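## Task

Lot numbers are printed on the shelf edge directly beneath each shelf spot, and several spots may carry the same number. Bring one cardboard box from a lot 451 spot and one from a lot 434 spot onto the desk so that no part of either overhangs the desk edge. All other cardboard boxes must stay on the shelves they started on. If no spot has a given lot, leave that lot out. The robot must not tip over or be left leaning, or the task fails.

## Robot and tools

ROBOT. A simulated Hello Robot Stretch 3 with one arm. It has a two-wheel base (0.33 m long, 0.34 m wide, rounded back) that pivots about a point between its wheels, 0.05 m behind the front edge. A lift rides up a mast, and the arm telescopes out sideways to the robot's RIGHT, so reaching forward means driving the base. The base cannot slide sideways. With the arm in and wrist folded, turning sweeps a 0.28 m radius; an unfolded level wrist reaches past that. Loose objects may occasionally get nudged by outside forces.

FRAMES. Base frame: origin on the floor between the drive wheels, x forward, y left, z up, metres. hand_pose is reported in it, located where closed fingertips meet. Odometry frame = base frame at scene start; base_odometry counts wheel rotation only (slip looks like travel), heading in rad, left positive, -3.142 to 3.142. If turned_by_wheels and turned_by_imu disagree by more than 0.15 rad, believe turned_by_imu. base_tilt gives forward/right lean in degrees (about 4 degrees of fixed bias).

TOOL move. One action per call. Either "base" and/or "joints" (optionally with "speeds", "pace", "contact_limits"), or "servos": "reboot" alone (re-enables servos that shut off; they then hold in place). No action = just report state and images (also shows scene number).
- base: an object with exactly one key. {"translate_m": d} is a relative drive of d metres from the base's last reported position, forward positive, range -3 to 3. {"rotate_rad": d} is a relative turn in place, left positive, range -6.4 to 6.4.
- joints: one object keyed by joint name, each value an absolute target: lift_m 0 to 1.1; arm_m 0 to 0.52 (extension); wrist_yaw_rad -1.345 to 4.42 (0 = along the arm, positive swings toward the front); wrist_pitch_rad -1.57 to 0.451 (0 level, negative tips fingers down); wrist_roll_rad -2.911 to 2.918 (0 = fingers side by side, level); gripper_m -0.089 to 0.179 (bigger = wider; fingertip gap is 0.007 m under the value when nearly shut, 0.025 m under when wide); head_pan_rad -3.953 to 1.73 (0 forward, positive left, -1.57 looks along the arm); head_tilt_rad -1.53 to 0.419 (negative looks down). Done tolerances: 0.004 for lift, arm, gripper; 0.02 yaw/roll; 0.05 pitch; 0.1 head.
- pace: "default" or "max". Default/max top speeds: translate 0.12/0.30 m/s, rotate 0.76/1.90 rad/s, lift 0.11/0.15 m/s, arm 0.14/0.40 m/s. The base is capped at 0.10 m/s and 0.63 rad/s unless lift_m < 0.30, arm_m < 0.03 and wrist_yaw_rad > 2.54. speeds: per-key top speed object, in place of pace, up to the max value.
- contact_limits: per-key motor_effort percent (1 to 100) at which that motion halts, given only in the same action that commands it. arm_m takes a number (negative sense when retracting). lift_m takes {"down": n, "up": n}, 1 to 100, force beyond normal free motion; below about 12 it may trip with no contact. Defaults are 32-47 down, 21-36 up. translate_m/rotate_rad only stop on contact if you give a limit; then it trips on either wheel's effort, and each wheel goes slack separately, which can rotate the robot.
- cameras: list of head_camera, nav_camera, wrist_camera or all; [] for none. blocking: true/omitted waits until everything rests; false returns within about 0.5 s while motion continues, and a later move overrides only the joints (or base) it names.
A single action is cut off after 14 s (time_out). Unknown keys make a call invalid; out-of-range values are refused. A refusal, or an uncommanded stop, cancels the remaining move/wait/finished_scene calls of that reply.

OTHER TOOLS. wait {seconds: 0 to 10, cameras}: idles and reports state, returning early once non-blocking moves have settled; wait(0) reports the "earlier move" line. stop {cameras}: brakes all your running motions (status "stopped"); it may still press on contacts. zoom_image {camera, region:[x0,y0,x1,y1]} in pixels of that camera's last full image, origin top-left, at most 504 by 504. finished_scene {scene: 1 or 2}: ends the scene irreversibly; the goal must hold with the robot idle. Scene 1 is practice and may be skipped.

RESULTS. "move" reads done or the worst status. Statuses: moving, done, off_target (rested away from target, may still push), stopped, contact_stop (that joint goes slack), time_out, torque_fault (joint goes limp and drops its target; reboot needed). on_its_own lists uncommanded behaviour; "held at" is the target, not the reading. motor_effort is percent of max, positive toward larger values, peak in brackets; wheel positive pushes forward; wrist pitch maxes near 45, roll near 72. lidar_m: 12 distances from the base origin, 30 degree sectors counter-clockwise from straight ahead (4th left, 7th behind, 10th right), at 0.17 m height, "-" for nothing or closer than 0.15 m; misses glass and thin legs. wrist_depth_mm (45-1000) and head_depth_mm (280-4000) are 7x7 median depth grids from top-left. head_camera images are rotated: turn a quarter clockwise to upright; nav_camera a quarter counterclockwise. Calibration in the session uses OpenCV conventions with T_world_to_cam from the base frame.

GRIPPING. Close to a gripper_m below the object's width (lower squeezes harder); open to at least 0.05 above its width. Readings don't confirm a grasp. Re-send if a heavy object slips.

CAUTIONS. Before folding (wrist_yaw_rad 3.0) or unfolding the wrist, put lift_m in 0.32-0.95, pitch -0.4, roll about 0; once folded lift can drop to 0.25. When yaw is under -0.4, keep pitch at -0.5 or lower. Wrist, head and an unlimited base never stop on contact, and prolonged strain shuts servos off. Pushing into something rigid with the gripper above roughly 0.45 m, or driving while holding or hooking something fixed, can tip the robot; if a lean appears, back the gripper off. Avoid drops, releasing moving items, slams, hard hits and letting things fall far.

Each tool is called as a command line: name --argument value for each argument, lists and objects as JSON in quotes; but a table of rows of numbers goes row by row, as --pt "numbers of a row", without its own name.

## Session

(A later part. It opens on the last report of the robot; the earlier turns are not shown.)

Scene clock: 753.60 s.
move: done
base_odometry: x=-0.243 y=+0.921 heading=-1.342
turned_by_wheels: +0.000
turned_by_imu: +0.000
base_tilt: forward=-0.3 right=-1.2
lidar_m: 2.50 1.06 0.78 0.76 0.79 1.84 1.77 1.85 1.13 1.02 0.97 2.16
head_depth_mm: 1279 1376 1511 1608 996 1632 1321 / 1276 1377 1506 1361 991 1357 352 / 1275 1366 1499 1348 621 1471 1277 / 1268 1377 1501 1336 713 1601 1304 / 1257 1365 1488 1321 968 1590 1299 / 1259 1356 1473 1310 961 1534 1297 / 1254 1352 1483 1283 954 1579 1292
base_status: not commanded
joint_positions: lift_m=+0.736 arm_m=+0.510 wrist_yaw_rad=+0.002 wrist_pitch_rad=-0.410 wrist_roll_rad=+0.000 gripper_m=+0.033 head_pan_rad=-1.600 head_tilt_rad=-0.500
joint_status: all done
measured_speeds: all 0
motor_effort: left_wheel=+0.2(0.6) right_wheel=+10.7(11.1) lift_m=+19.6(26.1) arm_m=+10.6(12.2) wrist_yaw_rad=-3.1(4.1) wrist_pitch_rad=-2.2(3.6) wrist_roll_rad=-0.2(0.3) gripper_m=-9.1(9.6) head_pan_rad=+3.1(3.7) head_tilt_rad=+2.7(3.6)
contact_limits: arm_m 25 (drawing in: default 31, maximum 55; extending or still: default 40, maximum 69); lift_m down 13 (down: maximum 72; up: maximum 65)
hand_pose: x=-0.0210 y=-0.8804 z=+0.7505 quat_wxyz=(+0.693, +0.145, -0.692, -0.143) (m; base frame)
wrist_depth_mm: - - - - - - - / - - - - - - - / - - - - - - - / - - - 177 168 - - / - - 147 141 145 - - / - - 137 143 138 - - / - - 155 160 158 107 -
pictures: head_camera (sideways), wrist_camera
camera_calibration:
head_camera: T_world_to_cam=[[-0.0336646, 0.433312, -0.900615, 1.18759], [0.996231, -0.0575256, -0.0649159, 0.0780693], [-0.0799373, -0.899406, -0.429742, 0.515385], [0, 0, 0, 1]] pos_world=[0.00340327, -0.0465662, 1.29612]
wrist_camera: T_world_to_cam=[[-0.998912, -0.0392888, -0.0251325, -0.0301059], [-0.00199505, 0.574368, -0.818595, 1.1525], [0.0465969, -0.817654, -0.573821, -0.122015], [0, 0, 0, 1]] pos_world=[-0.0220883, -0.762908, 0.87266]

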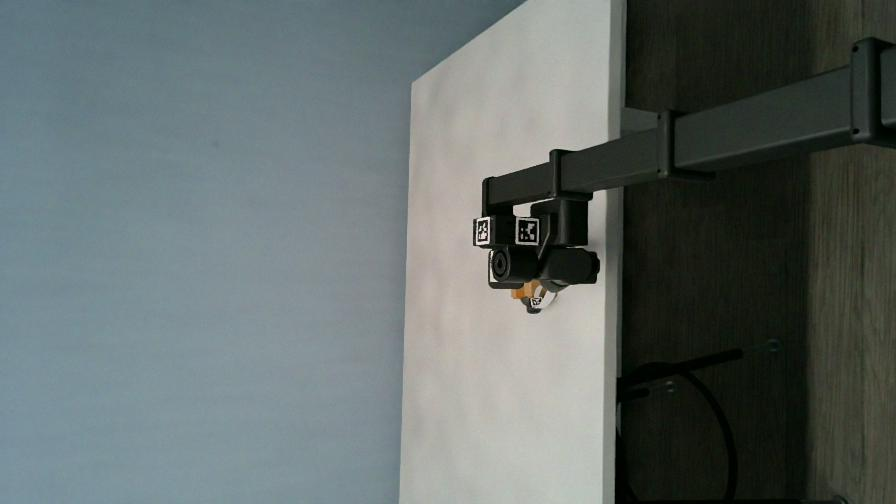

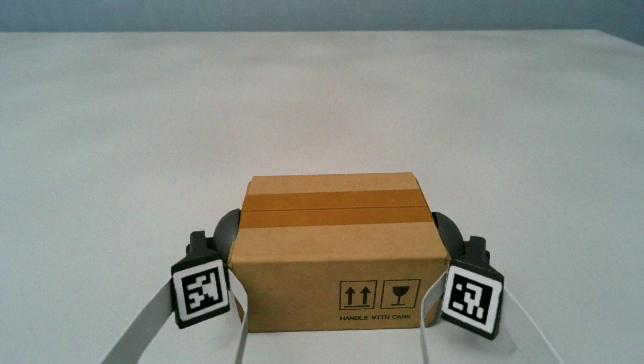

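move --joints '{"gripper_m": 0.179}' --cameras '["wrist_camera"]'

move --joints '{"arm_m": 0.25}' --speeds '{"arm_m": 0.12}' --cameras '["wrist_camera", "head_camera"]'

Scene clock: 760.50 s.
move: done
base_odometry: x=-0.243 y=+0.921 heading=-1.342
turned_by_wheels: +0.000
turned_by_imu: +0.000
base_tilt: forward=-0.2 right=-1.2
lidar_m: 2.50 1.06 0.78 0.76 0.79 1.84 1.78 1.84 1.13 1.01 0.97 2.16
head_depth_mm: 1279 1385 1505 1608 1003 1630 1323 / 1275 1376 1498 1368 990 1356 353 / 1265 1375 1498 1350 621 1466 1287 / 1264 1368 1493 1339 712 1613 1309 / 1258 1370 1479 1320 948 1583 1307 / 1264 1363 1486 1304 960 1520 1297 / 1259 1358 1476 1292 954 1578 1286
base_status: not commanded
joint_positions: lift_m=+0.736 arm_m=+0.510 wrist_yaw_rad=+0.000 wrist_pitch_rad=-0.432 wrist_roll_rad=+0.000 gripper_m=+0.179 head_pan_rad=-1.600 head_tilt_rad=-0.500
joint_status: all done
measured_speeds: all 0
motor_effort: left_wheel=+0.1(0.7) right_wheel=+9.8(11.0) lift_m=+31.0(31.7) arm_m=+7.1(9.1) wrist_yaw_rad=-0.3(3.1) wrist_pitch_rad=+1.7(2.5) wrist_roll_rad=+0.1(0.3) gripper_m=+0.4(83.1) head_pan_rad=+2.6(3.5) head_tilt_rad=+2.3(2.8)
contact_limits: arm_m 25 (drawing in: default 31, maximum 55; extending or still: default 40, maximum 69); lift_m down 13 (down: maximum 72; up: maximum 65)
hand_pose: x=-0.0215 y=-0.8776 z=+0.7456 quat_wxyz=(+0.691, +0.152, -0.690, -0.152) (m; base frame)
wrist_depth_mm: - - - - - - - / - - - - - - - / - - - - - - - / - - 159 165 157 - - / - 142 136 137 138 - - / - 126 148 148 146 - - / - - - - - - 105
pictures: wrist_camera
camera_calibration:
wrist_camera: T_world_to_cam=[[-0.999, -0.0364277, -0.0259267, -0.0274893], [-0.000680203, 0.592173, -0.805811, 1.15299], [0.0447069, -0.804987, -0.591605, -0.0982178], [0, 0, 0, 1]] pos_world=[-0.0222865, -0.762837, 0.870277]

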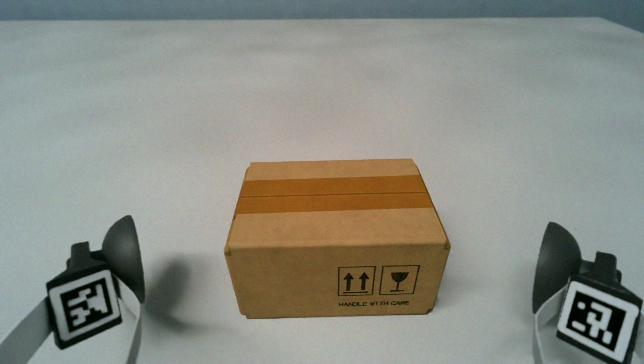

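Scene clock: 763.80 s.
move: done
base_odometry: x=-0.243 y=+0.921 heading=-1.342
turned_by_wheels: +0.000
turned_by_imu: +0.000
base_tilt: forward=-0.4 right=-1.2
lidar_m: 2.50 1.06 0.78 0.75 0.79 1.84 1.78 1.85 1.13 1.02 0.98 2.16
head_depth_mm: 1280 1377 1506 1604 1003 1629 1324 / 1274 1375 1506 1365 996 1478 354 / 1263 1375 1498 1346 981 454 1243 / 1255 1370 1496 1333 935 464 1236 / 1265 1362 1486 1321 966 1502 1300 / 1255 1355 1482 1300 957 1540 1291 / 1257 1357 1471 1296 952 1572 1287
base_status: not commanded
joint_positions: lift_m=+0.736 arm_m=+0.250 wrist_yaw_rad=+0.000 wrist_pitch_rad=-0.432 wrist_roll_rad=+0.000 gripper_m=+0.179 head_pan_rad=-1.600 head_tilt_rad=-0.500
joint_status: all done
measured_speeds: all 0
motor_effort: left_wheel=+0.3(0.7) right_wheel=+10.0(11.2) lift_m=+23.6(30.9) arm_m=-12.0(14.4) wrist_yaw_rad=-1.3(2.4) wrist_pitch_rad=+1.8(2.0) wrist_roll_rad=-0.2(0.4) gripper_m=+0.8(1.2) head_pan_rad=+2.9(3.4) head_tilt_rad=+1.3(3.3)
contact_limits: lift_m down 13 (down: maximum 72; up: maximum 65)
hand_pose: x=-0.0215 y=-0.6175 z=+0.7455 quat_wxyz=(+0.691, +0.152, -0.690, -0.152) (m; base frame)
wrist_depth_mm: - - - 380 - - - / - - - 352 - - - / - - - - - - - / - - - - - - - / - - - - - 840 - / - 144 - - - 900 - / 118 901 896 894 895 869 105
pictures: head_camera (sideways), wrist_camera
camera_calibration:
head_camera: T_world_to_cam=[[-0.0336646, 0.433312, -0.900615, 1.18759], [0.996231, -0.0575256, -0.0649159, 0.0780693], [-0.0799373, -0.899406, -0.429742, 0.515385], [0, 0, 0, 1]] pos_world=[0.00340327, -0.0465662, 1.29612]
wrist_camera: T_world_to_cam=[[-0.999, -0.0364105, -0.0259469, -0.0179943], [-0.000679657, 0.592641, -0.805466, 0.998886], [0.0447047, -0.804643, -0.592073, 0.1116], [0, 0, 0, 1]] pos_world=[-0.0222865, -0.502838, 0.870177]

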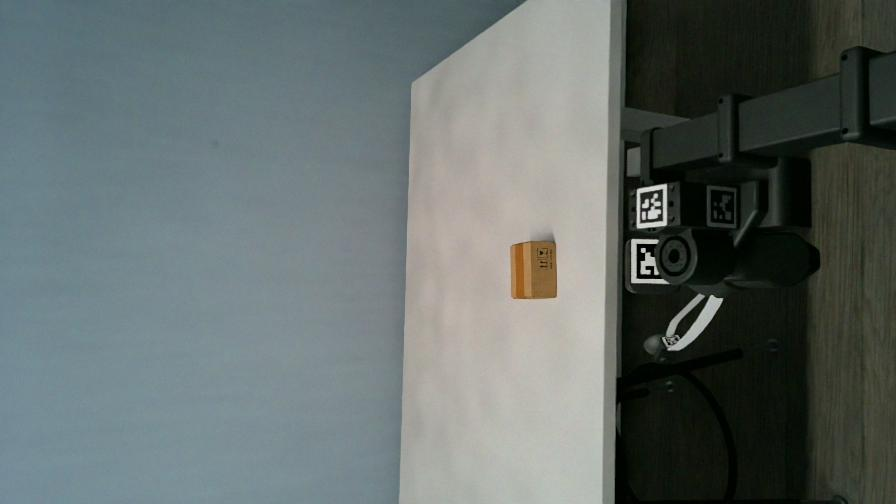

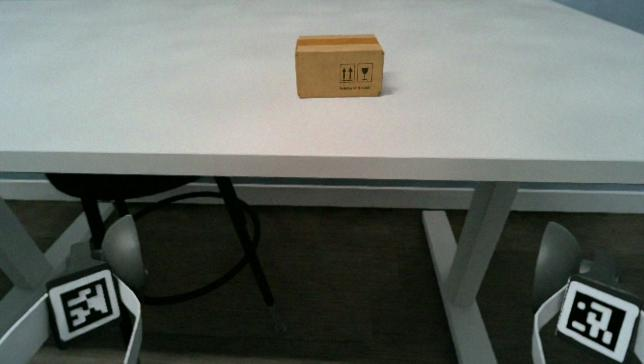

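finished_scene --scene 2

The scene is finished: the task was done.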